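# Set the pocket watch in its rest to 10:10

## Task

The pocket watch sitting in its rest shows the wrong time; make it read ten past ten. Its crown sits at the twelve o'clock position and only moves the hands while pulled out, so pull it, turn it to set the hands, then press it fully back in. The watch must end up still lying in its rest.

## Robot and tools

Robot: two arms on opposite sides of a table. left_arm stands on the +y side and carries a five-finger left hand; right_arm stands on the -y side and carries a right hand. Calibrated bases (scene frame): left_arm at (+0.012, +0.599, 0) m, right_arm at (-0.038, -0.564, 0) m, each turned roughly 90 degrees about z. The arm names do not match image sides.

Frames: the scene frame has its origin on the table top midway between the bases, z up, table at z = 0. Every hand pose, velocity, target and offset an arm reports or receives is in that arm's own base frame. Fixed cameras and the table use the scene frame. The hand point sits 0.05 m in front of the palm and 0.15 m out from the wrist flange; its +z runs along the straight fingers, +y out of the palm, +x across the palm away from the thumb on the right hand (toward the thumb on the left hand). Straight fingers extend 0.06-0.07 m past the point along +z and lie 0.06 m behind it along -y. A bracket on the little-finger side of the wrist can collide with things; with the palm level the wrist may hang below the hand point and reach the table first.

Row layout (used by execute_actions and move): one flat list of 28 numbers covering both arms, each in [-1, 1]. Order: left_arm dx, dy, dz, rx, ry, rz; left hand little, ring, middle, index, thumb_bend, thumb_turn, force_limit, speed; then the same fourteen for right_arm. The six pose numbers are an offset, not a pose: they count from that arm's current Hand target, along its base axes, with 1.0 = 0.6 m or 180 degrees; rx, ry, rz form one rotation vector about the Hand target position. Every row of one action is measured from the same start, and each new call starts from the updated Hand target, so repeating an offset keeps moving. Six zeros re-request the current Hand target. Finger numbers are absolute positions: +1 open/straight, -1 closed; thumb_turn +1 beside the palm, -1 opposed in front of it. force_limit runs from about 0 N at -1 to 10 N at +1 (15 N for thumb motors); speed rises from near zero at -1 to full at +0.48 and above. There is no 'no change' value: to keep a hand as is, resend the eight numbers last executed for it (or, if none yet, its hand_measured six plus hand_force_limit and hand_speed). Opposed thumb and fingers grip things about 0.035-0.065 m thick, handles down to about 0.025 m; close at speed -0.94 or lower for a gentle grip.

Tools:
- execute_actions(actions, cameras): actions is a list of actions, each a table of up to 15 rows (one per 1/30 s step); a short table repeats its last row. An empty list returns a state snapshot with images. cameras: names from cam_high, cam_low, cam_left_wrist, cam_right_wrist, ["all"] or [].
- move(target, speed, blend, stop_force, zero, blocking, cameras): straight-line path toward one row, or up to 15 rows all measured from the same starting Hand targets. speed in m/s, 0.002 to 3.6 (default 0.25; turning limited to twice that in rad/s). blend in m rounds corners of a list. stop_force in N, 3 to 120, ends an arm's path when its wrist sensor feels that much push against the motion; unreliable while the hand rotates, and it must be left out when moving away from a surface being pressed. zero (only with stop_force) chooses whether to re-zero first. blocking=false returns early; not allowed with stop_force. Paths cap at 10 s and do not avoid obstacles. Avoid paths near an arm's own base.
- wait(seconds 0-10, cameras): let time pass holding commands.
- stop(cameras): brake a running move.
- zoom_image(camera, region [x0,y0,x1,y1] pixels, at most 504x504): enlarge part of the newest image.
- show_instructions(): shows reference images.
- zero_wrist_force(arm): re-zero that arm's wrist force/torque sensor.
- finished_scene(scene): end the current scene, giving its number; irreversible.

Results: per arm, end_effector_position (m), end_effector_quat_wxyz, velocities, Hand target (last commanded pose after clipping; next offsets start from it), joint positions and torques, wrist force/torque in the flange axes plus the peak since last shown, and for each hand hand_measured, hand_stopped_by (moving, target, force, stalled, fault) and hand_load_n (positive pushes a finger open; near 0 after a lost grip). A move adds a 'move:' line: done, off_target, moving, held or fault, plus limits such as paced or held. Commanded orientation is clipped to 32 degrees from the measured one per step. The hand often stops short of its target; send the remaining distance as an offset.

Cautions: arms are stiff, so aiming even slightly beyond a firm contact can trigger a fault stop (roughly 150 N outside force, or wrist joints at 25.7 N m) that freezes the arm for 10 s. Move slowly near the small crown, use stop_force when approaching, and avoid pressing the watch hard. Do not let the arms or hands touch each other; never close a hand on the other hand. Don't knock the watch out of its rest or off the table, don't drop things or release moving parts, and don't overload fingers by twisting or pulling too hard. Long stretched or loaded poses heat motors; MOTOR HOT warns, and 85 °C brakes the arm for a while.

Each tool is called after "Call:" by a JSON object that holds its "fn" and its "kwargs".

Reference images:

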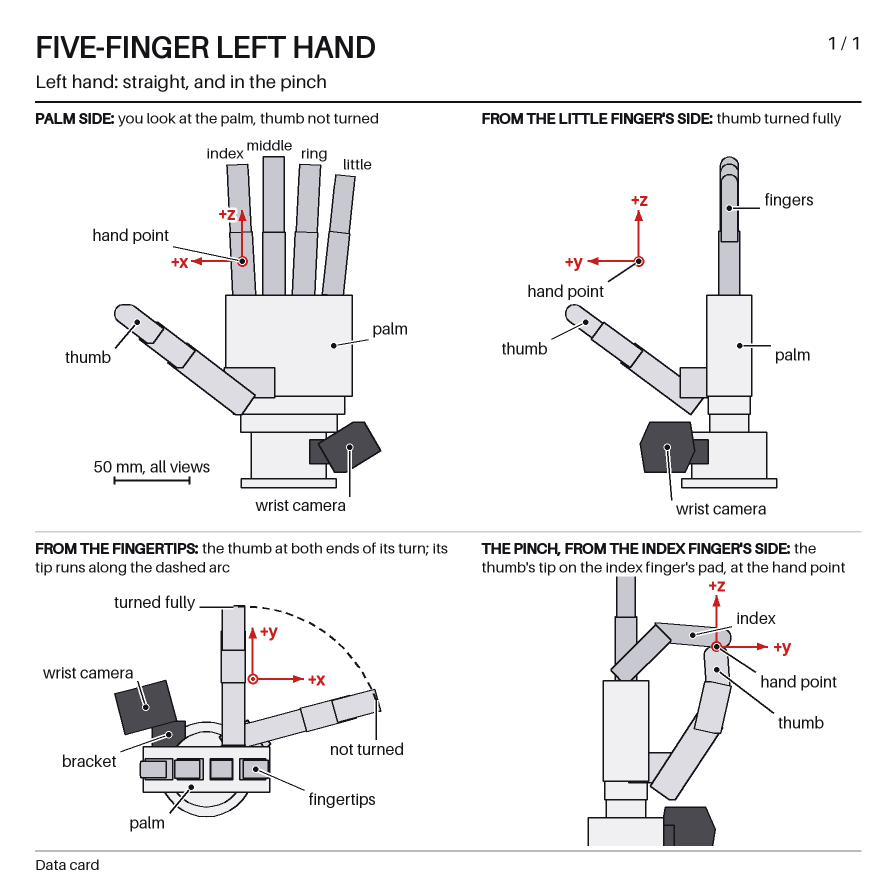

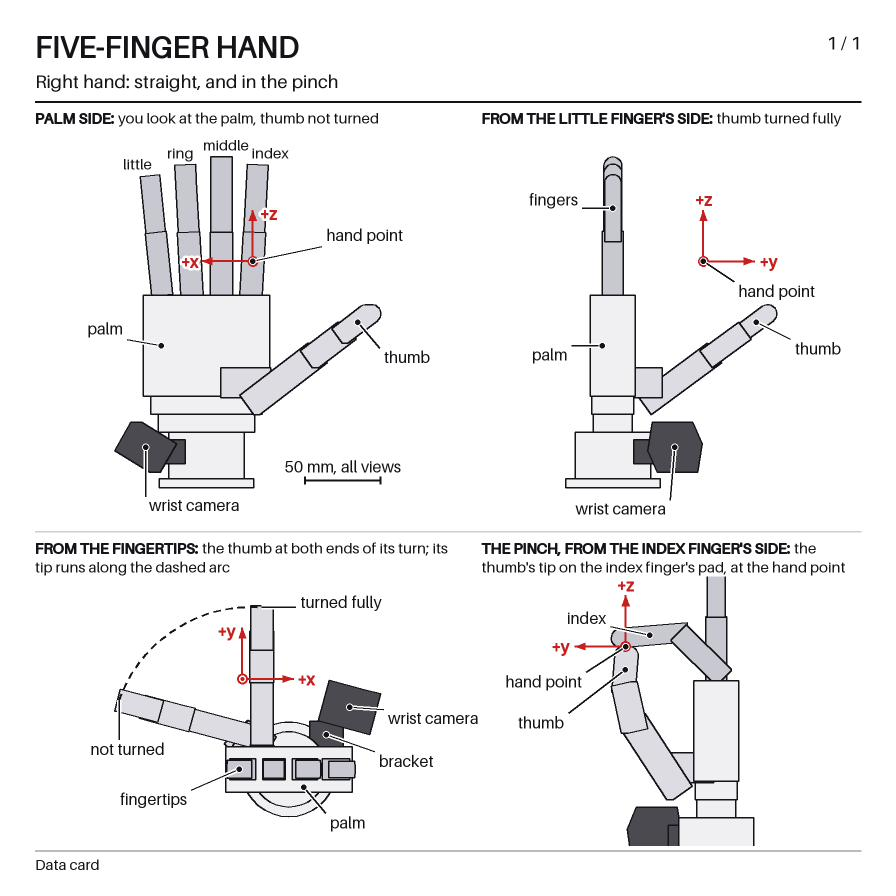

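## Session

Call:
{"fn": "execute_actions", "kwargs": {"actions": []}}

Scene clock: 0.00 s.
left_arm: end_effector_position=(+0.2621, +0.1244, +0.4762) hand_measured=(+1.000, +1.000, +1.000, +1.000, +1.000, +1.000) hand_load_n=(+0.0, +0.0, +0.0, +0.0, +0.0, +0.0) hand_stopped_by=(target, target, target, target, target, target) hand_force_limit=0.00 hand_speed=-0.80 end_effector_quat_wxyz=(-0.006, +0.897, +0.442, +0.008) | right_arm: end_effector_position=(+0.2676, -0.1378, +0.4695) hand_measured=(+1.000, +1.000, +1.000, +1.000, +1.000, +1.000) hand_load_n=(+0.0, +0.0, +0.0, +0.0, +0.0, +0.0) hand_stopped_by=(target, target, target, target, target, target) hand_force_limit=0.00 hand_speed=-0.80 end_effector_quat_wxyz=(+0.001, +0.424, +0.906, +0.004)
Joint positions: left_arm=[4.348 -1.402 -1.358 1.207 -1.568 1.861] | right_arm=[-1.212 -1.698 1.347 1.925 1.563 -1.907]
Joint velocities: within noise
Joint torques (N m): no reading
Wrist force (N): no reading
Wrist torque (N m): no reading
Wrist force, peak (N): no reading
Hand target: left_arm +0.2621, +0.1244, +0.4762; -0.006, +0.897, +0.442, +0.008 | right_arm +0.2676, -0.1378, +0.4695; +0.001, +0.424, +0.906, +0.004

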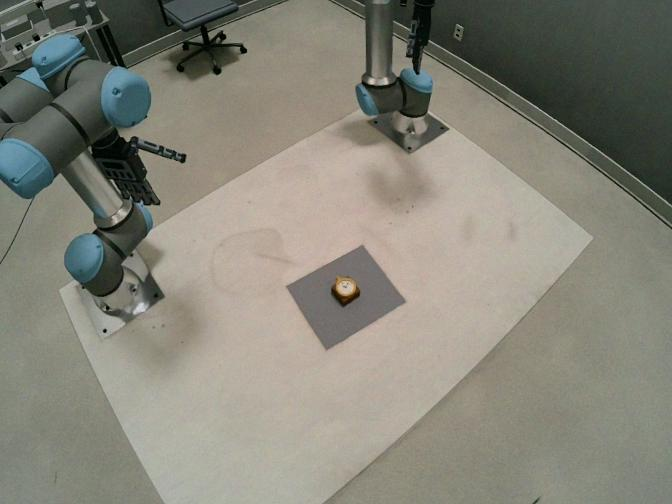

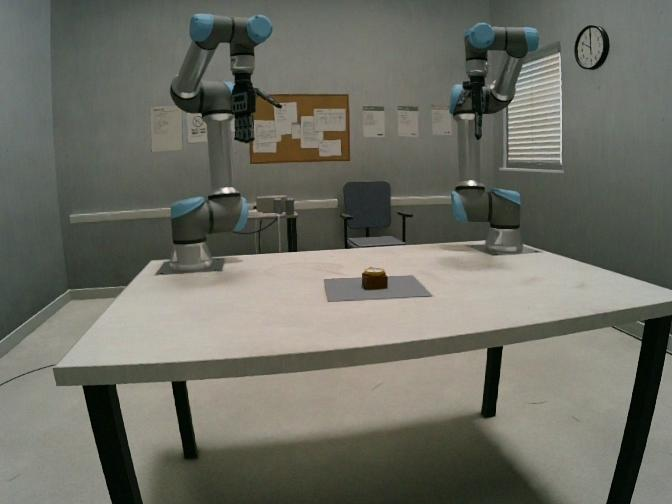

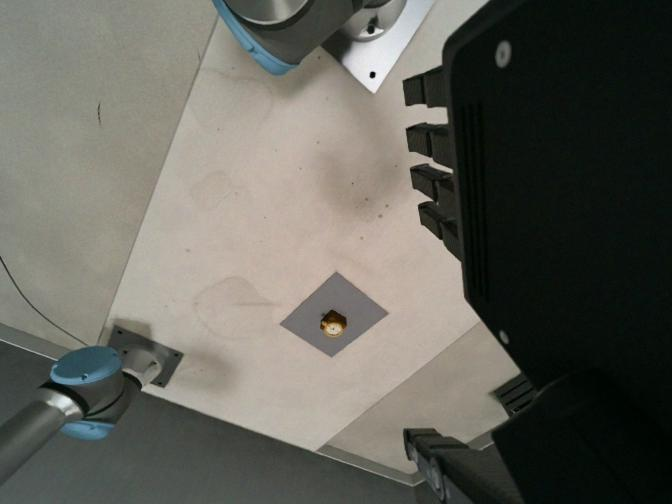

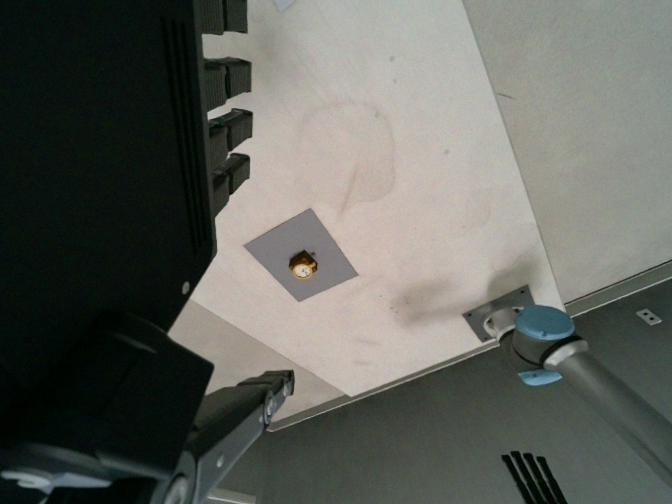

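Call:
{"fn": "zoom_image", "kwargs": {"camera": "cam_high", "region": [310, 260, 380, 313]}}

Call:
{"fn": "zoom_image", "kwargs": {"camera": "cam_low", "region": [335, 250, 415, 310]}}

Call:
{"fn": "zoom_image", "kwargs": {"camera": "cam_left_wrist", "region": [300, 295, 364, 343]}}

Call:
{"fn": "zoom_image", "kwargs": {"camera": "cam_right_wrist", "region": [270, 240, 334, 288]}}

Scaled by 7.200.

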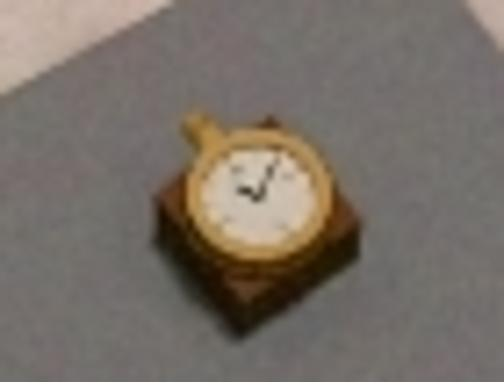

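Scaled by 6.300.

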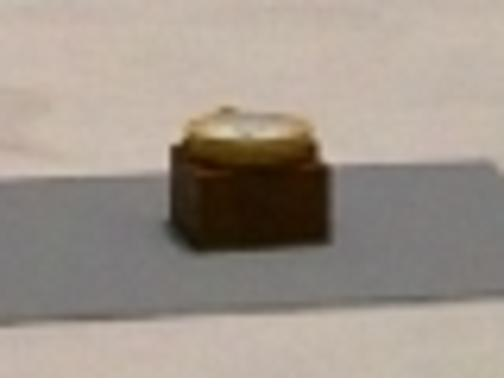

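Scaled by 7.875.

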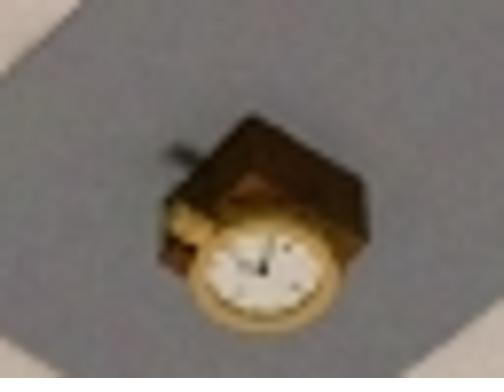

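Scaled by 7.875.

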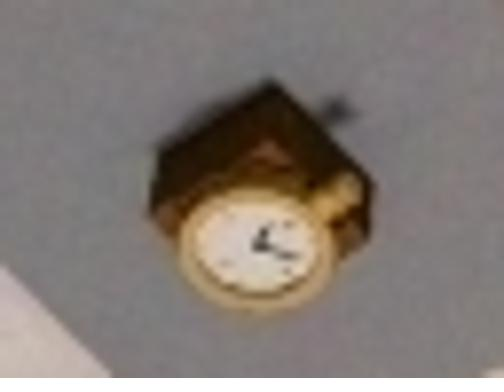

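Call:
{"fn": "move", "kwargs": {"target": [0.52, 0.426, -0.52, 0, 0, 0, 1, 1, 1, 1, 1, 1, 0.0, -0.8, 0, 0, 0, 0, 0, 0, 1, 1, 1, 1, 1, 1, 0.0, -0.8], "speed": 0.3, "cameras": ["all"]}}

Scene clock: 10.40 s.
left_arm: end_effector_position=(+0.5741, +0.3799, +0.1642) hand_measured=(+1.000, +1.000, +1.000, +1.000, +1.000, +1.000) hand_load_n=(+0.0, +0.0, +0.0, +0.0, +0.0, +0.0) hand_stopped_by=(target, target, target, target, target, target) hand_force_limit=0.00 hand_speed=-0.80 end_effector_quat_wxyz=(-0.006, +0.897, +0.442, +0.008) | right_arm: end_effector_position=(+0.2676, -0.1378, +0.4695) hand_measured=(+1.000, +1.000, +1.000, +1.000, +1.000, +1.000) hand_load_n=(+0.0, -0.5, +0.0, -0.5, +0.0, +0.0) hand_stopped_by=(target, target, target, target, target, target) hand_force_limit=0.00 hand_speed=-0.80 end_effector_quat_wxyz=(+0.001, +0.424, +0.906, +0.004)
Joint positions: left_arm=[4.007 -2.462 -0.715 1.625 -1.575 1.521] | right_arm=[-1.212 -1.698 1.347 1.925 1.563 -1.907]
Joint torques (N m): left_arm=[10.71 47.1 23.21 -1.22 0.12 2.06] | right_arm=[-0.76 -12.35 -17.56 2.53 0.25 0.14]
Wrist force (N): left_arm=[-0.3 -0.3 0.1] | right_arm=[0.1 -0.1 0.3]
Wrist torque (N m): left_arm=[-0.07 0.04 0.04] | right_arm=[-0.03 -0.02 0.01]
Wrist force, peak (N): left_arm=[-1.7 -0.1 -1.7] | right_arm=[0.3 0.3 0.4]
Hand target: left_arm +0.5741, +0.3800, +0.1642; -0.006, +0.897, +0.442, +0.008 | right_arm +0.2676, -0.1378, +0.4695; +0.001, +0.424, +0.906, +0.004
Off the commanded pose: left_arm 0.000 m, 0 deg | right_arm 0.000 m, 0 deg.
move: done
camera_calibration:
cam_left_wrist: T_world_to_cam=[[-0.570454, 0.821321, -0.00383934, 0.0231817], [0.729874, 0.509071, 0.456213, -0.671431], [0.376652, 0.257446, -0.889862, -0.0518736], [0, 0, 0, 1]] pos_world=[0.522822, 0.336121, 0.260244]

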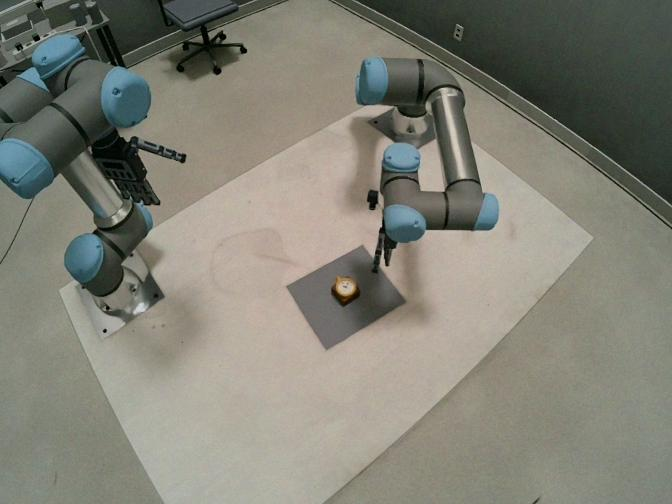

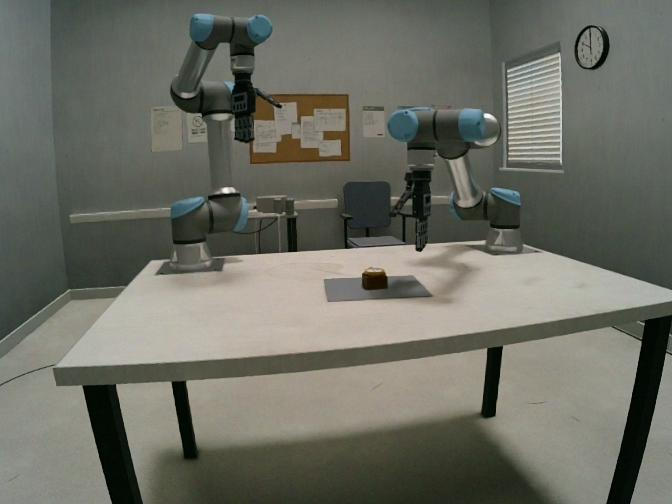

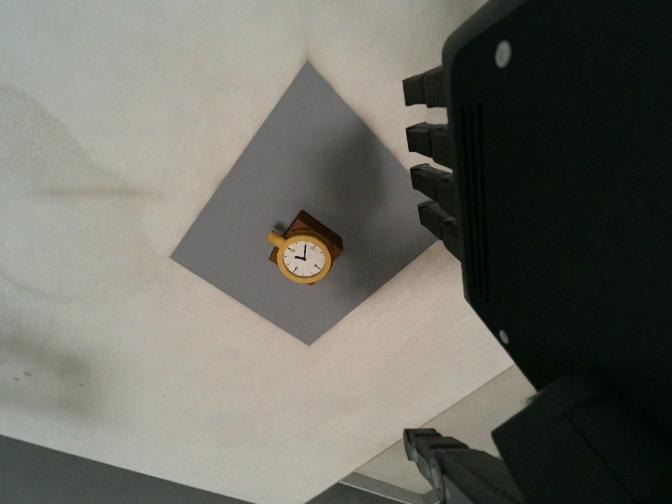

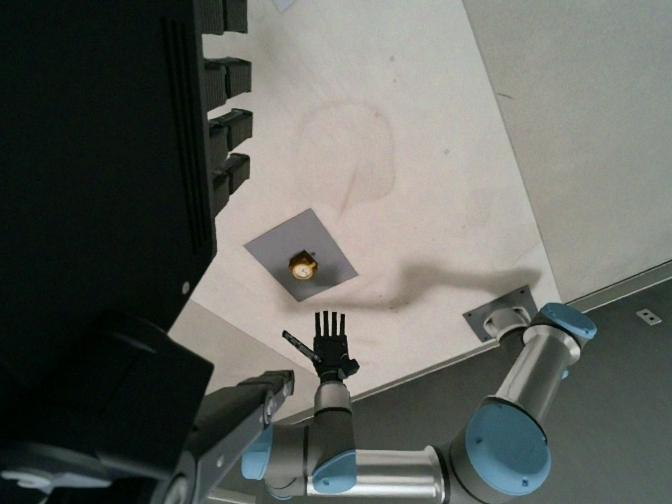

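Call:
{"fn": "zoom_image", "kwargs": {"camera": "cam_left_wrist", "region": [260, 200, 356, 296]}}

Call:
{"fn": "zoom_image", "kwargs": {"camera": "cam_left_wrist", "region": [264, 222, 336, 288]}}

Scaled by 5.250.

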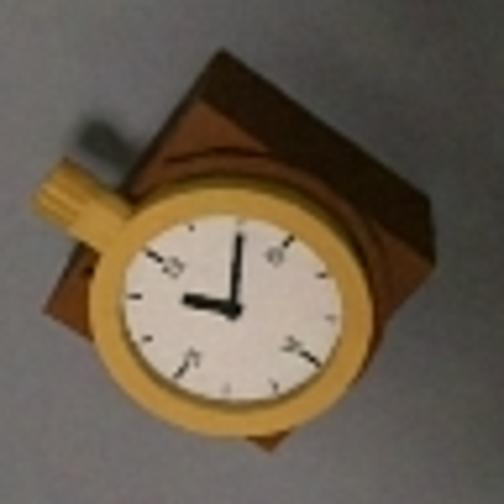

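Scaled by 7.000.

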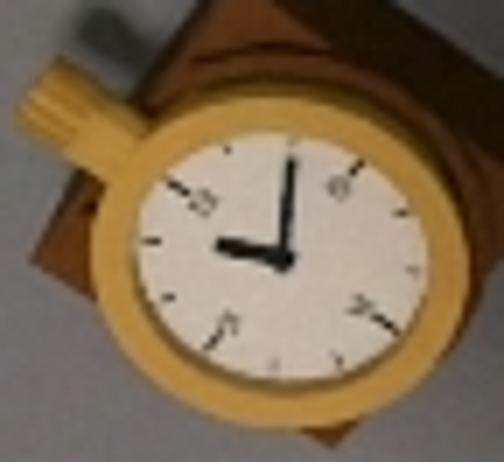

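Call:
{"fn": "move", "kwargs": {"target": [-0.52, -0.426, 0.52, 0, 0, 0, 1, 1, 1, 1, 1, 1, 0.0, -0.8, 0.424, -0.32, -0.5825, 0, 0, -0.721, -1, -1, -1, 0, 1, -0.46, 0.0, 0.0], "speed": 0.3, "cameras": ["all"]}}

Scene clock: 20.37 s.
left_arm: end_effector_position=(+0.2621, +0.1244, +0.4762) hand_measured=(+1.000, +1.000, +1.000, +1.000, +1.000, +1.000) hand_load_n=(+0.0, +0.0, +0.0, +0.0, +0.0, +0.0) hand_stopped_by=(target, target, target, target, target, target) hand_force_limit=0.00 hand_speed=-0.80 end_effector_quat_wxyz=(-0.006, +0.897, +0.442, +0.008) | right_arm: end_effector_position=(+0.5220, -0.3297, +0.1201) hand_measured=(-1.000, -1.000, -1.000, +0.000, +1.000, -0.460) hand_load_n=(+0.0, +0.0, +0.0, +0.0, +0.0, +0.0) hand_stopped_by=(target, target, target, target, target, target) hand_force_limit=0.00 hand_speed=0.00 end_effector_quat_wxyz=(+0.004, +1.000, +0.001, +0.000)
Joint positions: left_arm=[4.348 -1.402 -1.357 1.208 -1.568 1.861] | right_arm=[-0.67 -0.738 0.938 1.365 1.577 0.9]
Joint torques (N m): left_arm=[-5.33 4.75 6.37 -2.38 0.2 -1.76] | right_arm=[-4.42 -47.02 -17.23 0.82 0.29 2.11]
Wrist force (N): left_arm=[-0.4 0.3 -0.1] | right_arm=[0.2 0.0 0.1]
Wrist torque (N m): left_arm=[0.05 0.06 0.08] | right_arm=[0.01 -0.05 0.10]
Wrist force, peak (N): left_arm=[-1.0 -0.1 -0.4] | right_arm=[1.1 0.8 0.7]
Hand target: left_arm +0.2621, +0.1244, +0.4762; -0.006, +0.897, +0.442, +0.008 | right_arm +0.5220, -0.3298, +0.1200; +0.004, +1.000, +0.000, +0.000
Off the commanded pose: left_arm 0.000 m, 0 deg | right_arm 0.000 m, 0 deg.
move: done
camera_calibration:
cam_left_wrist: T_world_to_cam=[[-0.570606, 0.821214, -0.00390514, 0.0563246], [0.729697, 0.509188, 0.456366, -0.456041], [0.376762, 0.257556, -0.889784, 0.408979], [0, 0, 0, 1]] pos_world=[0.210823, 0.0806211, 0.572244]
cam_right_wrist: T_world_to_cam=[[0.191265, -0.980901, 0.0353726, -0.430743], [-0.801965, -0.135393, 0.581825, 0.289061], [-0.565923, -0.139651, -0.812544, 0.462327], [0, 0, 0, 1]] pos_world=[0.575845, -0.318815, 0.222715]

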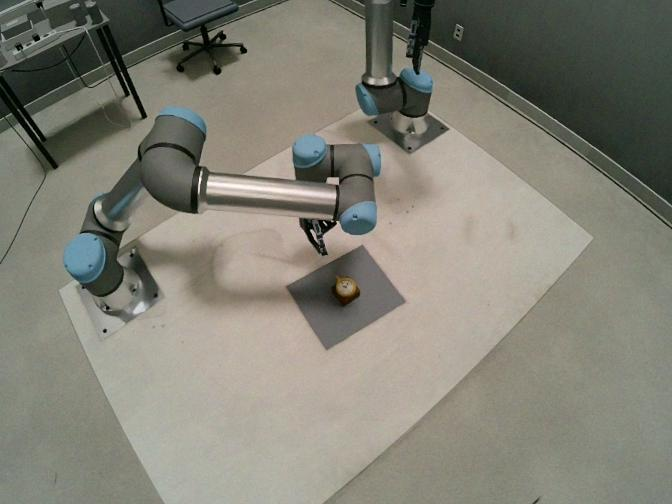

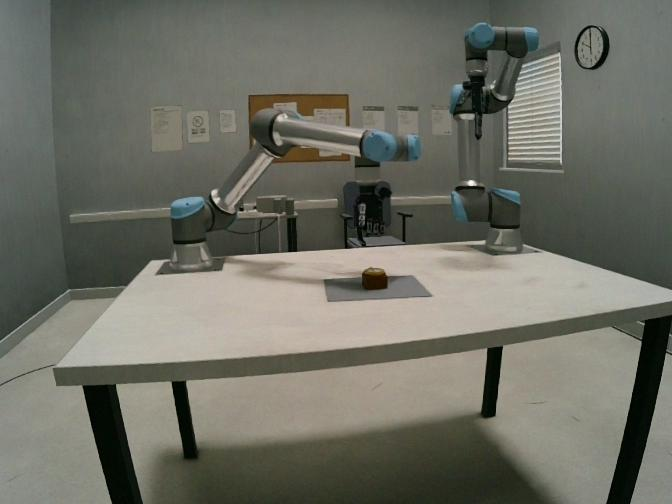

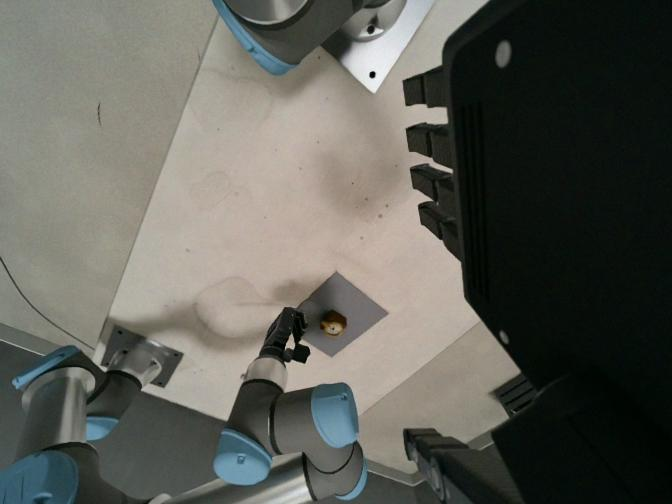

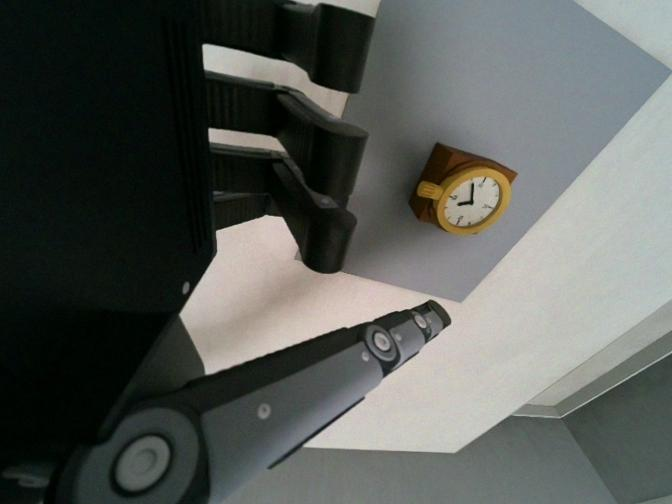

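Call:
{"fn": "zoom_image", "kwargs": {"camera": "cam_right_wrist", "region": [400, 130, 530, 245]}}

Call:
{"fn": "zoom_image", "kwargs": {"camera": "cam_right_wrist", "region": [180, 100, 480, 400]}}

Scaled by 3.877.

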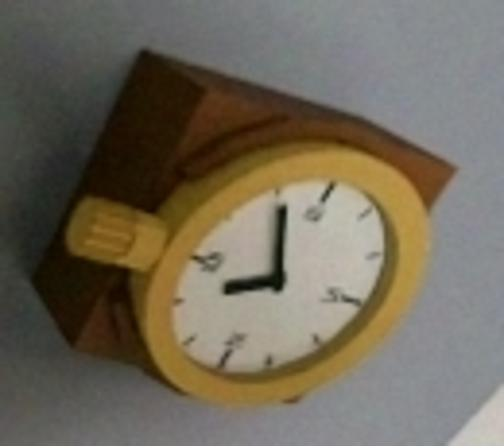

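Scaled by 1.680.

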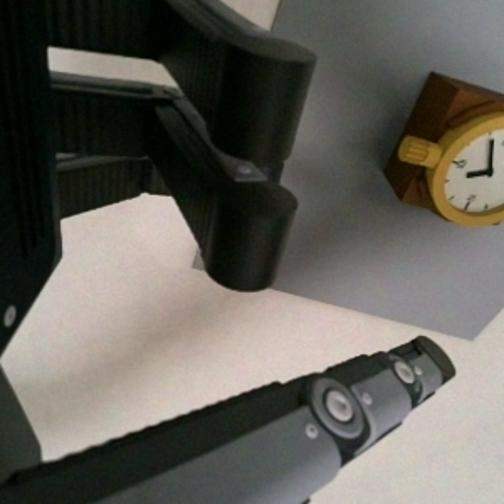

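Call:
{"fn": "move", "kwargs": {"target": [0, 0, 0, 0, 0, 0, 1, 1, 1, 1, 1, 1, 0.0, -0.8, -0.0017, -0.025, -0.0583, 0, 0, 0, -1, -1, -1, 0, 1, -0.46, 0.0, 0.0], "speed": 0.1, "cameras": ["cam_right_wrist", "cam_low"]}}

Call:
{"fn": "zoom_image", "kwargs": {"camera": "cam_right_wrist", "region": [370, 120, 530, 260]}}

Scene clock: 23.50 s.
left_arm: end_effector_position=(+0.2621, +0.1244, +0.4762) hand_measured=(+1.000, +1.000, +1.000, +1.000, +1.000, +1.000) hand_load_n=(+0.0, -0.5, +0.0, +0.0, +0.0, +0.0) hand_stopped_by=(target, target, target, target, target, target) hand_force_limit=0.00 hand_speed=-0.80 end_effector_quat_wxyz=(-0.006, +0.897, +0.442, +0.008) | right_arm: end_effector_position=(+0.5209, -0.3448, +0.0849) hand_measured=(-1.000, -1.000, -1.000, +0.000, +1.000, -0.460) hand_load_n=(+0.0, +0.0, +0.0, +0.0, +0.0, +0.0) hand_stopped_by=(target, target, target, target, target, target) hand_force_limit=0.00 hand_speed=0.00 end_effector_quat_wxyz=(+0.004, +1.000, +0.000, +0.000) end_effector_velocity=(+0.000, +0.001, +0.003) end_effector_angular_velocity=(+0.000, +0.000, -0.002)
Joint positions: left_arm=[4.348 -1.402 -1.358 1.207 -1.568 1.861] | right_arm=[-0.69 -0.698 0.956 1.306 1.577 0.88]
Joint velocities: left_arm=[within noise] | right_arm=[0.001 -0.003 -0.002 0.005 0 0.004]
Joint torques (N m): left_arm=[-8.41 3.56 7.24 -3.78 -1.33 0.04] | right_arm=[5.77 -59.4 -30.14 3.36 -1.25 2.03]
Wrist force (N): left_arm=[0.0 0.0 0.2] | right_arm=[0.3 0.0 0.0]
Wrist torque (N m): left_arm=[0.00 0.01 0.12] | right_arm=[0.03 -0.06 0.12]
Wrist force, peak (N): left_arm=[-0.4 0.2 0.5] | right_arm=[0.5 -0.1 -1.0]
Hand target: left_arm +0.2621, +0.1244, +0.4762; -0.006, +0.897, +0.442, +0.008 | right_arm +0.5210, -0.3448, +0.0850; +0.004, +1.000, +0.000, +0.000
Off the commanded pose: left_arm 0.000 m, 0 deg | right_arm 0.000 m, 0 deg.
move: done
camera_calibration:
cam_right_wrist: T_world_to_cam=[[0.190949, -0.980973, 0.0350803, -0.443887], [-0.80189, -0.135279, 0.581955, 0.306585], [-0.566137, -0.139254, -0.812464, 0.431233], [0, 0, 0, 1]] pos_world=[0.574744, -0.333916, 0.187514]
Images, in order (width x height): cam_low 672x504, cam_right_wrist 672x504.

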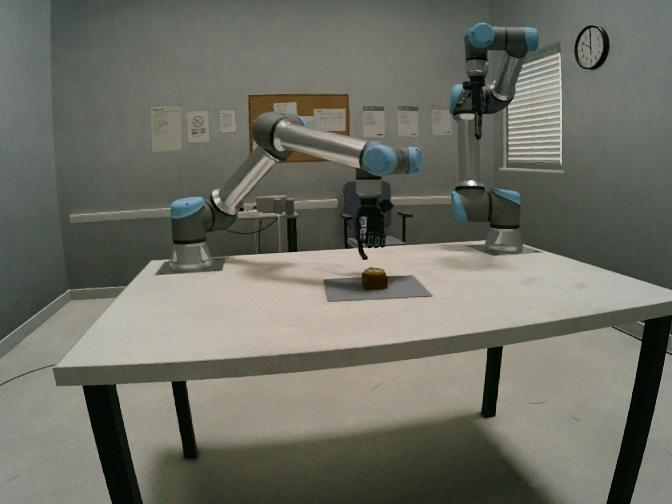

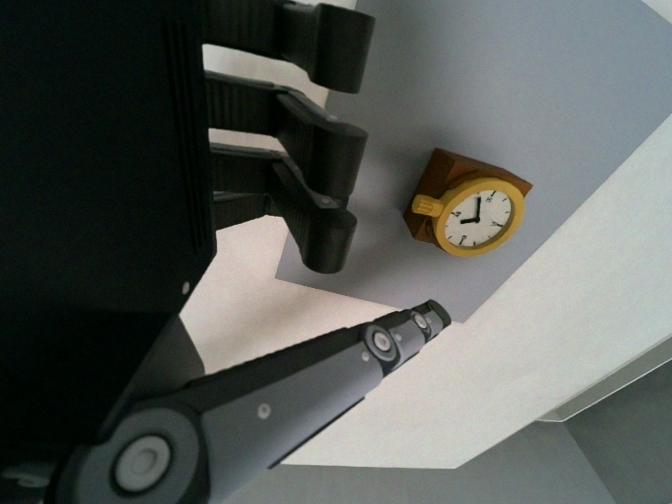

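Scaled by 3.150.

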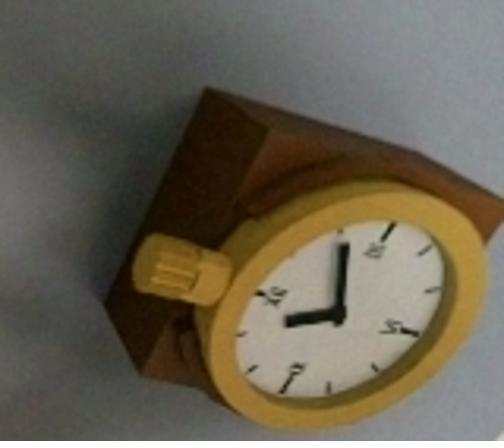

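Call:
{"fn": "move", "kwargs": {"target": [0, 0, 0, 0, 0, 0, 1, 1, 1, 1, 1, 1, 0.0, -0.8, 0, 0, 0.04, 0, 0, 0, 1, 1, 1, 0, 0, -0.46, 0.0, 0.0], "speed": 0.1, "cameras": ["cam_right_wrist"]}}

Call:
{"fn": "zoom_image", "kwargs": {"camera": "cam_right_wrist", "region": [230, 120, 480, 320]}}

Scene clock: 26.03 s.
left_arm: end_effector_position=(+0.2621, +0.1244, +0.4762) hand_measured=(+1.000, +1.000, +1.000, +1.000, +1.000, +1.000) hand_load_n=(+0.0, +0.0, +0.0, +0.0, +0.0, +0.0) hand_stopped_by=(target, target, target, target, target, target) hand_force_limit=0.00 hand_speed=-0.80 end_effector_quat_wxyz=(-0.006, +0.897, +0.442, +0.008) | right_arm: end_effector_position=(+0.5210, -0.3448, +0.1091) hand_measured=(+1.000, +1.000, +1.000, +0.000, +0.000, -0.460) hand_load_n=(+0.0, +0.0, +0.0, +0.0, +0.0, +0.0) hand_stopped_by=(target, target, target, target, target, target) hand_force_limit=0.00 hand_speed=0.00 end_effector_quat_wxyz=(+0.004, +1.000, +0.000, +0.000)
Joint positions: left_arm=[4.348 -1.402 -1.358 1.207 -1.568 1.861] | right_arm=[-0.69 -0.714 0.923 1.356 1.577 0.88]
Joint torques (N m): left_arm=[-8.18 2.05 9.8 -3.64 -1.37 -2.12] | right_arm=[5.12 -43.71 -8.23 2.48 -0.81 2]
Wrist force (N): left_arm=[-0.1 0.0 0.1] | right_arm=[0.5 -0.1 -0.1]
Wrist torque (N m): left_arm=[-0.01 0.02 0.12] | right_arm=[-0.01 -0.09 0.11]
Wrist force, peak (N): left_arm=[-0.6 0.3 0.1] | right_arm=[0.3 0.2 -0.5]
Hand target: left_arm +0.2621, +0.1244, +0.4762; -0.006, +0.897, +0.442, +0.008 | right_arm +0.5210, -0.3448, +0.1090; +0.004, +1.000, +0.000, +0.000
Off the commanded pose: left_arm 0.000 m, 0 deg | right_arm 0.000 m, 0 deg.
move: done
camera_calibration:
cam_right_wrist: T_world_to_cam=[[0.190895, -0.980971, 0.035426, -0.444796], [-0.802091, -0.135077, 0.581725, 0.292812], [-0.56587, -0.139463, -0.812614, 0.45076], [0, 0, 0, 1]] pos_world=[0.574843, -0.333915, 0.211715]
Images, in order (width x height): cam_right_wrist 672x504.

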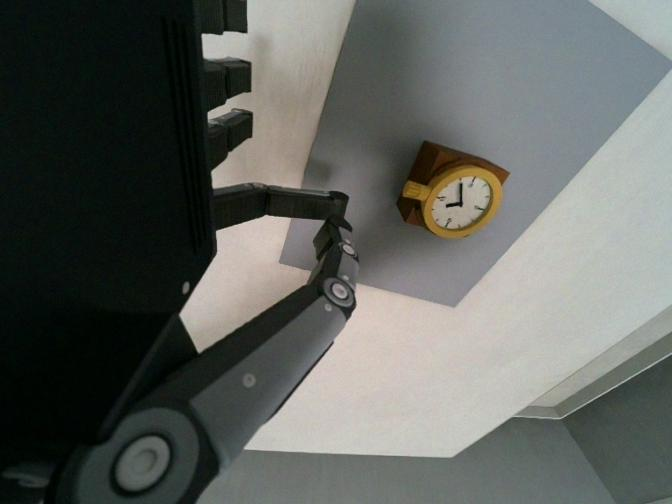

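Scaled by 2.016.

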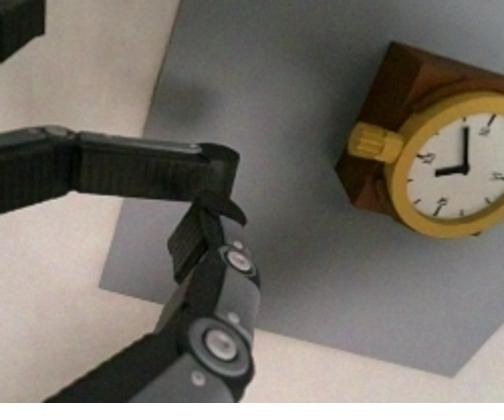

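Call:
{"fn": "move", "kwargs": {"target": [[0, 0, 0, 0, 0, 0, 1, 1, 1, 1, 1, 1, 0.0, -0.8, -0.0017, -0.042, 0, 0, -0.111, 0, -0.1, -0.1, -0.1, 0, 0.35, -0.46, 0.0, 0.0],[0, 0, 0, 0, 0, 0, 1, 1, 1, 1, 1, 1, 0.0, -0.8, -0.0017, -0.045, -0.107, 0, -0.111, 0, -0.1, -0.1, -0.1, 0, 0.35, -0.46, 0.0, 0.0]], "speed": 0.1, "cameras": ["cam_right_wrist", "cam_high", "cam_low"]}}

Call:
{"fn": "zoom_image", "kwargs": {"camera": "cam_right_wrist", "region": [250, 120, 500, 320]}}

Scene clock: 31.53 s.
left_arm: end_effector_position=(+0.2621, +0.1244, +0.4762) hand_measured=(+1.000, +1.000, +1.000, +1.000, +1.000, +1.000) hand_load_n=(+0.0, +0.0, +0.0, +0.0, -0.5, +0.0) hand_stopped_by=(target, target, target, target, target, target) hand_force_limit=0.00 hand_speed=-0.80 end_effector_quat_wxyz=(-0.006, +0.897, +0.442, +0.008) | right_arm: end_effector_position=(+0.5199, -0.3717, +0.0448) hand_measured=(-0.100, -0.100, -0.100, +0.000, +0.350, -0.460) hand_load_n=(+0.0, +0.0, +0.0, +0.0, +0.0, +0.5) hand_stopped_by=(target, target, target, target, target, target) hand_force_limit=0.00 hand_speed=0.00 end_effector_quat_wxyz=(+0.004, +0.985, +0.000, +0.174)
Joint positions: left_arm=[4.348 -1.402 -1.358 1.207 -1.568 1.861] | right_arm=[-0.83 -0.844 1.281 0.887 1.321 0.772]
Joint torques (N m): left_arm=[-7.23 0.68 13.54 -3.28 -1.34 -2.11] | right_arm=[-4.77 -52.9 -26.9 2.58 -1.48 -1.34]
Wrist force (N): left_arm=[-0.4 -0.2 0.0] | right_arm=[-0.6 0.0 -0.2]
Wrist torque (N m): left_arm=[-0.03 0.07 0.10] | right_arm=[0.03 0.01 0.13]
Wrist force, peak (N): left_arm=[-0.4 0.5 0.1] | right_arm=[-0.1 0.1 -1.4]
Hand target: left_arm +0.2621, +0.1244, +0.4762; -0.006, +0.897, +0.442, +0.008 | right_arm +0.5200, -0.3718, +0.0448; +0.004, +0.985, +0.000, +0.174
Off the commanded pose: left_arm 0.000 m, 0 deg | right_arm 0.000 m, 0 deg.
move: done
camera_calibration:
cam_right_wrist: T_world_to_cam=[[0.167276, -0.981, 0.0982722, -0.459318], [-0.952523, -0.135086, 0.27286, 0.417756], [-0.2544, -0.139249, -0.957021, 0.238725], [0, 0, 0, 1]] pos_world=[0.535487, -0.360915, 0.159614]
Images, in order (width x height): cam_high 672x504, cam_low 672x504, cam_right_wrist 672x504.

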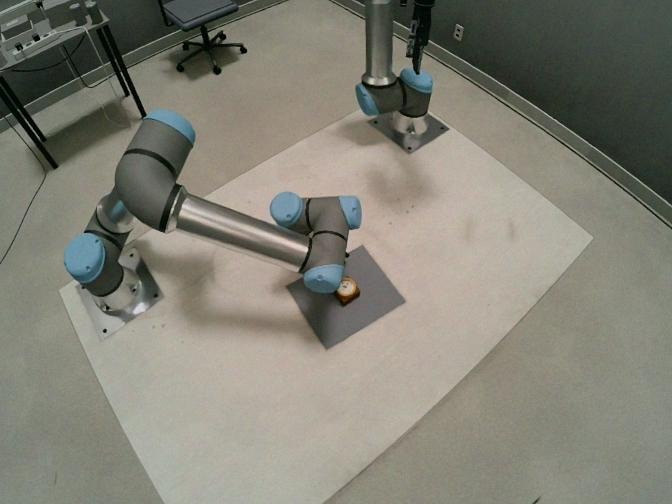

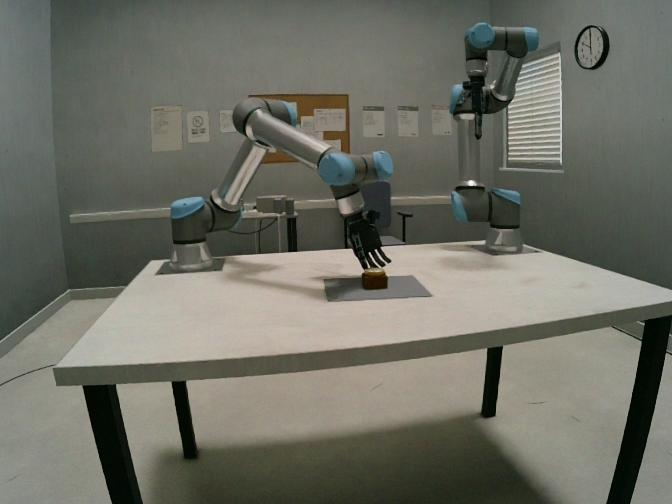

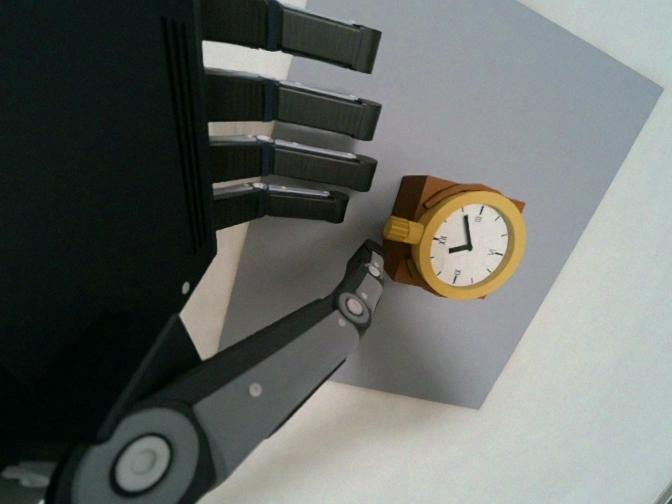

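Scaled by 2.016.

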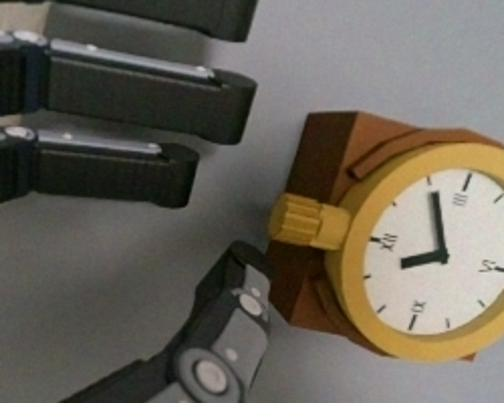

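Call:
{"fn": "move", "kwargs": {"target": [0, 0, 0, 0, 0, 0, 1, 1, 1, 1, 1, 1, 0.0, -0.8, 0, -0.0417, -0.0042, 0, 0, 0, -0.1, -0.1, -0.1, 0, 0.35, -0.4, -0.4, -0.5], "speed": 0.05, "stop_force": 6, "cameras": ["cam_right_wrist"]}}

Call:
{"fn": "zoom_image", "kwargs": {"camera": "cam_right_wrist", "region": [250, 120, 500, 320]}}

Scene clock: 35.00 s.
left_arm: end_effector_position=(+0.2621, +0.1244, +0.4762) hand_measured=(+1.000, +1.000, +1.000, +1.000, +1.000, +1.000) hand_load_n=(+0.0, +0.0, +0.0, +0.0, +0.0, +0.0) hand_stopped_by=(target, target, target, target, target, target) hand_force_limit=0.00 hand_speed=-0.80 end_effector_quat_wxyz=(-0.006, +0.897, +0.442, +0.008) | right_arm: end_effector_position=(+0.5199, -0.3944, +0.0426) hand_measured=(-0.100, -0.100, -0.100, +0.000, +0.348, -0.400) hand_load_n=(+0.0, +0.0, +0.0, +0.0, -3.5, +6.0) hand_stopped_by=(target, target, target, target, target, target) hand_force_limit=-0.40 hand_speed=-0.50 end_effector_quat_wxyz=(+0.004, +0.985, +0.000, +0.174)
Joint positions: left_arm=[4.348 -1.402 -1.358 1.207 -1.568 1.861] | right_arm=[-0.858 -0.811 1.229 0.912 1.314 0.745]
Joint torques (N m): left_arm=[-6.62 0.23 16.02 -3.08 -1.37 -2.09] | right_arm=[-8.97 -41.94 -30.14 1.49 1.36 -2.5]
Wrist force (N): left_arm=[-0.1 0.0 0.0] | right_arm=[-3.8 -5.4 -1.4]
Wrist torque (N m): left_arm=[0.01 0.03 0.11] | right_arm=[-0.13 0.06 0.10]
Wrist force, peak (N): left_arm=[-0.6 0.0 0.3] | right_arm=[-5.9 -13.3 -3.4]
Hand target: left_arm +0.2621, +0.1244, +0.4762; -0.006, +0.897, +0.442, +0.008 | right_arm +0.5199, -0.3945, +0.0426; +0.004, +0.985, +0.000, +0.174 (not the last commanded pose)
Off the commanded pose: left_arm 0.000 m, 0 deg | right_arm 0.002 m, 0 deg.
move: contact (right_arm)
camera_calibration:
cam_right_wrist: T_world_to_cam=[[0.167181, -0.981, 0.0984353, -0.481328], [-0.95259, -0.134979, 0.272677, 0.4153], [-0.254209, -0.139355, -0.957057, 0.233296], [0, 0, 0, 1]] pos_world=[0.535386, -0.383615, 0.157415]
Images, in order (width x height): cam_right_wrist 672x504.

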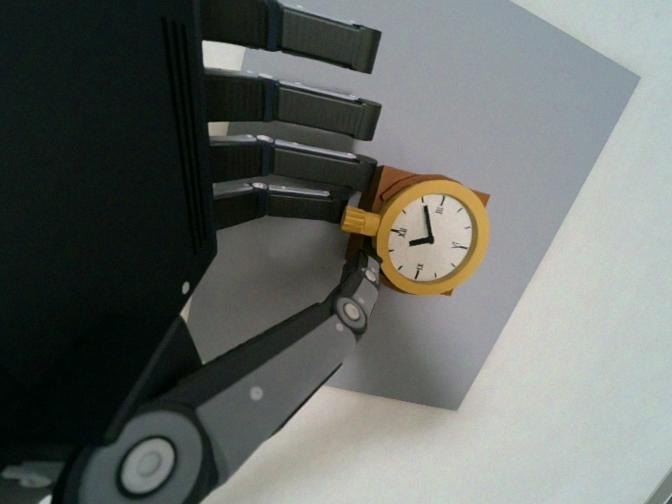

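Scaled by 2.016.

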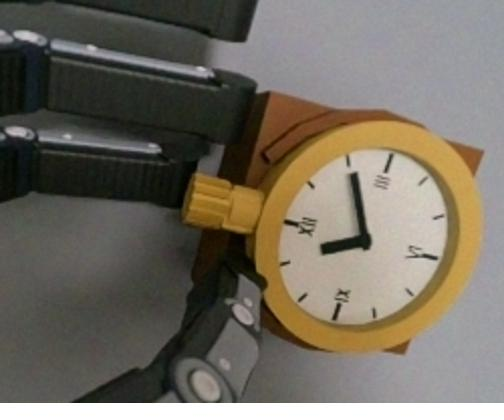

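Call:
{"fn": "move", "kwargs": {"target": [0, 0, 0, 0, 0, 0, 1, 1, 1, 1, 1, 1, 0.0, -0.8, 0, 0.0167, 0, 0, 0, 0, -0.1, -0.1, -0.1, 0, 0.35, -0.4, -0.4, -0.5], "speed": 0.05, "cameras": ["cam_low", "cam_right_wrist"]}}

Call:
{"fn": "zoom_image", "kwargs": {"camera": "cam_low", "region": [340, 230, 420, 300]}}

Call:
{"fn": "zoom_image", "kwargs": {"camera": "cam_right_wrist", "region": [300, 140, 500, 320]}}

Scene clock: 36.63 s.
left_arm: end_effector_position=(+0.2621, +0.1244, +0.4762) hand_measured=(+1.000, +1.000, +1.000, +1.000, +1.000, +1.000) hand_load_n=(+0.0, +0.0, +0.0, +0.0, +0.0, +0.0) hand_stopped_by=(target, target, target, target, target, target) hand_force_limit=0.00 hand_speed=-0.80 end_effector_quat_wxyz=(-0.006, +0.897, +0.442, +0.008) | right_arm: end_effector_position=(+0.5199, -0.3843, +0.0425) hand_measured=(-0.100, -0.100, -0.100, +0.000, +0.350, -0.400) hand_load_n=(+0.5, +0.0, +0.0, +0.0, +0.0, +0.0) hand_stopped_by=(target, target, target, target, target, target) hand_force_limit=-0.40 hand_speed=-0.50 end_effector_quat_wxyz=(+0.004, +0.985, +0.000, +0.174)
Joint positions: left_arm=[4.348 -1.402 -1.358 1.207 -1.568 1.861] | right_arm=[-0.846 -0.825 1.254 0.899 1.317 0.757]
Joint torques (N m): left_arm=[-6 0.57 17.29 -2.87 -1.22 -2.19] | right_arm=[-5.6 -41.11 -26.92 2.3 0.81 -0.88]
Wrist force (N): left_arm=[0.1 0.0 0.0] | right_arm=[-0.5 -0.2 0.1]
Wrist torque (N m): left_arm=[0.01 -0.01 0.13] | right_arm=[-0.03 -0.02 0.03]
Wrist force, peak (N): left_arm=[-0.5 0.3 0.4] | right_arm=[-3.9 -5.5 -1.5]
Hand target: left_arm +0.2621, +0.1244, +0.4762; -0.006, +0.897, +0.442, +0.008 | right_arm +0.5199, -0.3844, +0.0426; +0.004, +0.985, +0.000, +0.174
Off the commanded pose: left_arm 0.000 m, 0 deg | right_arm 0.000 m, 0 deg.
move: done
camera_calibration:
cam_right_wrist: T_world_to_cam=[[0.167161, -0.981015, 0.0983228, -0.471289], [-0.952568, -0.134976, 0.272756, 0.416681], [-0.254306, -0.139253, -0.957046, 0.23471], [0, 0, 0, 1]] pos_world=[0.535386, -0.373415, 0.157314]
Images, in order (width x height): cam_low 672x504, cam_right_wrist 672x504.

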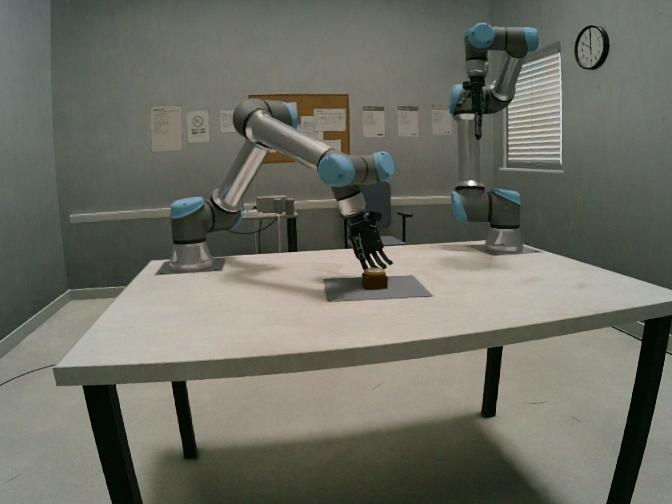

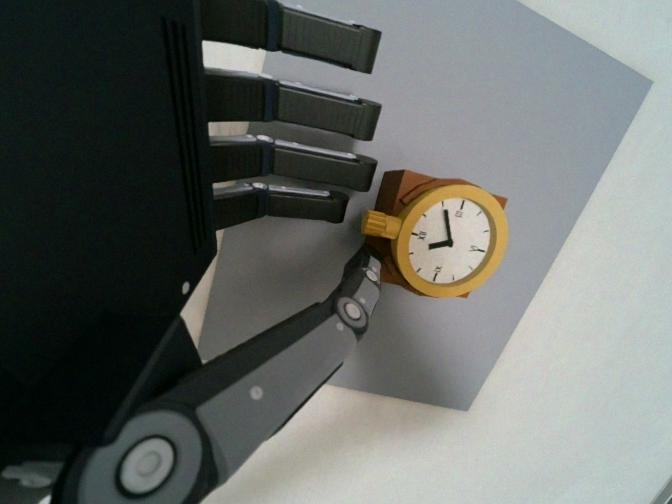

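Scaled by 6.300.

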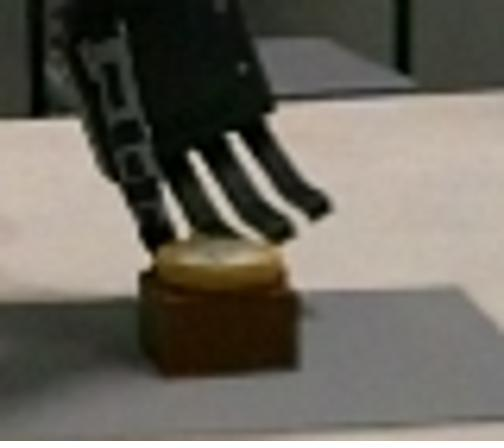

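Scaled by 2.520.

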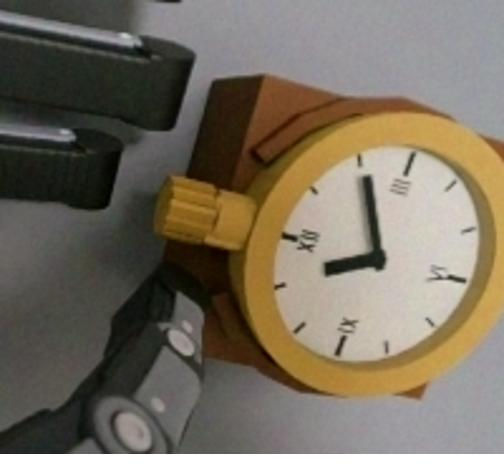

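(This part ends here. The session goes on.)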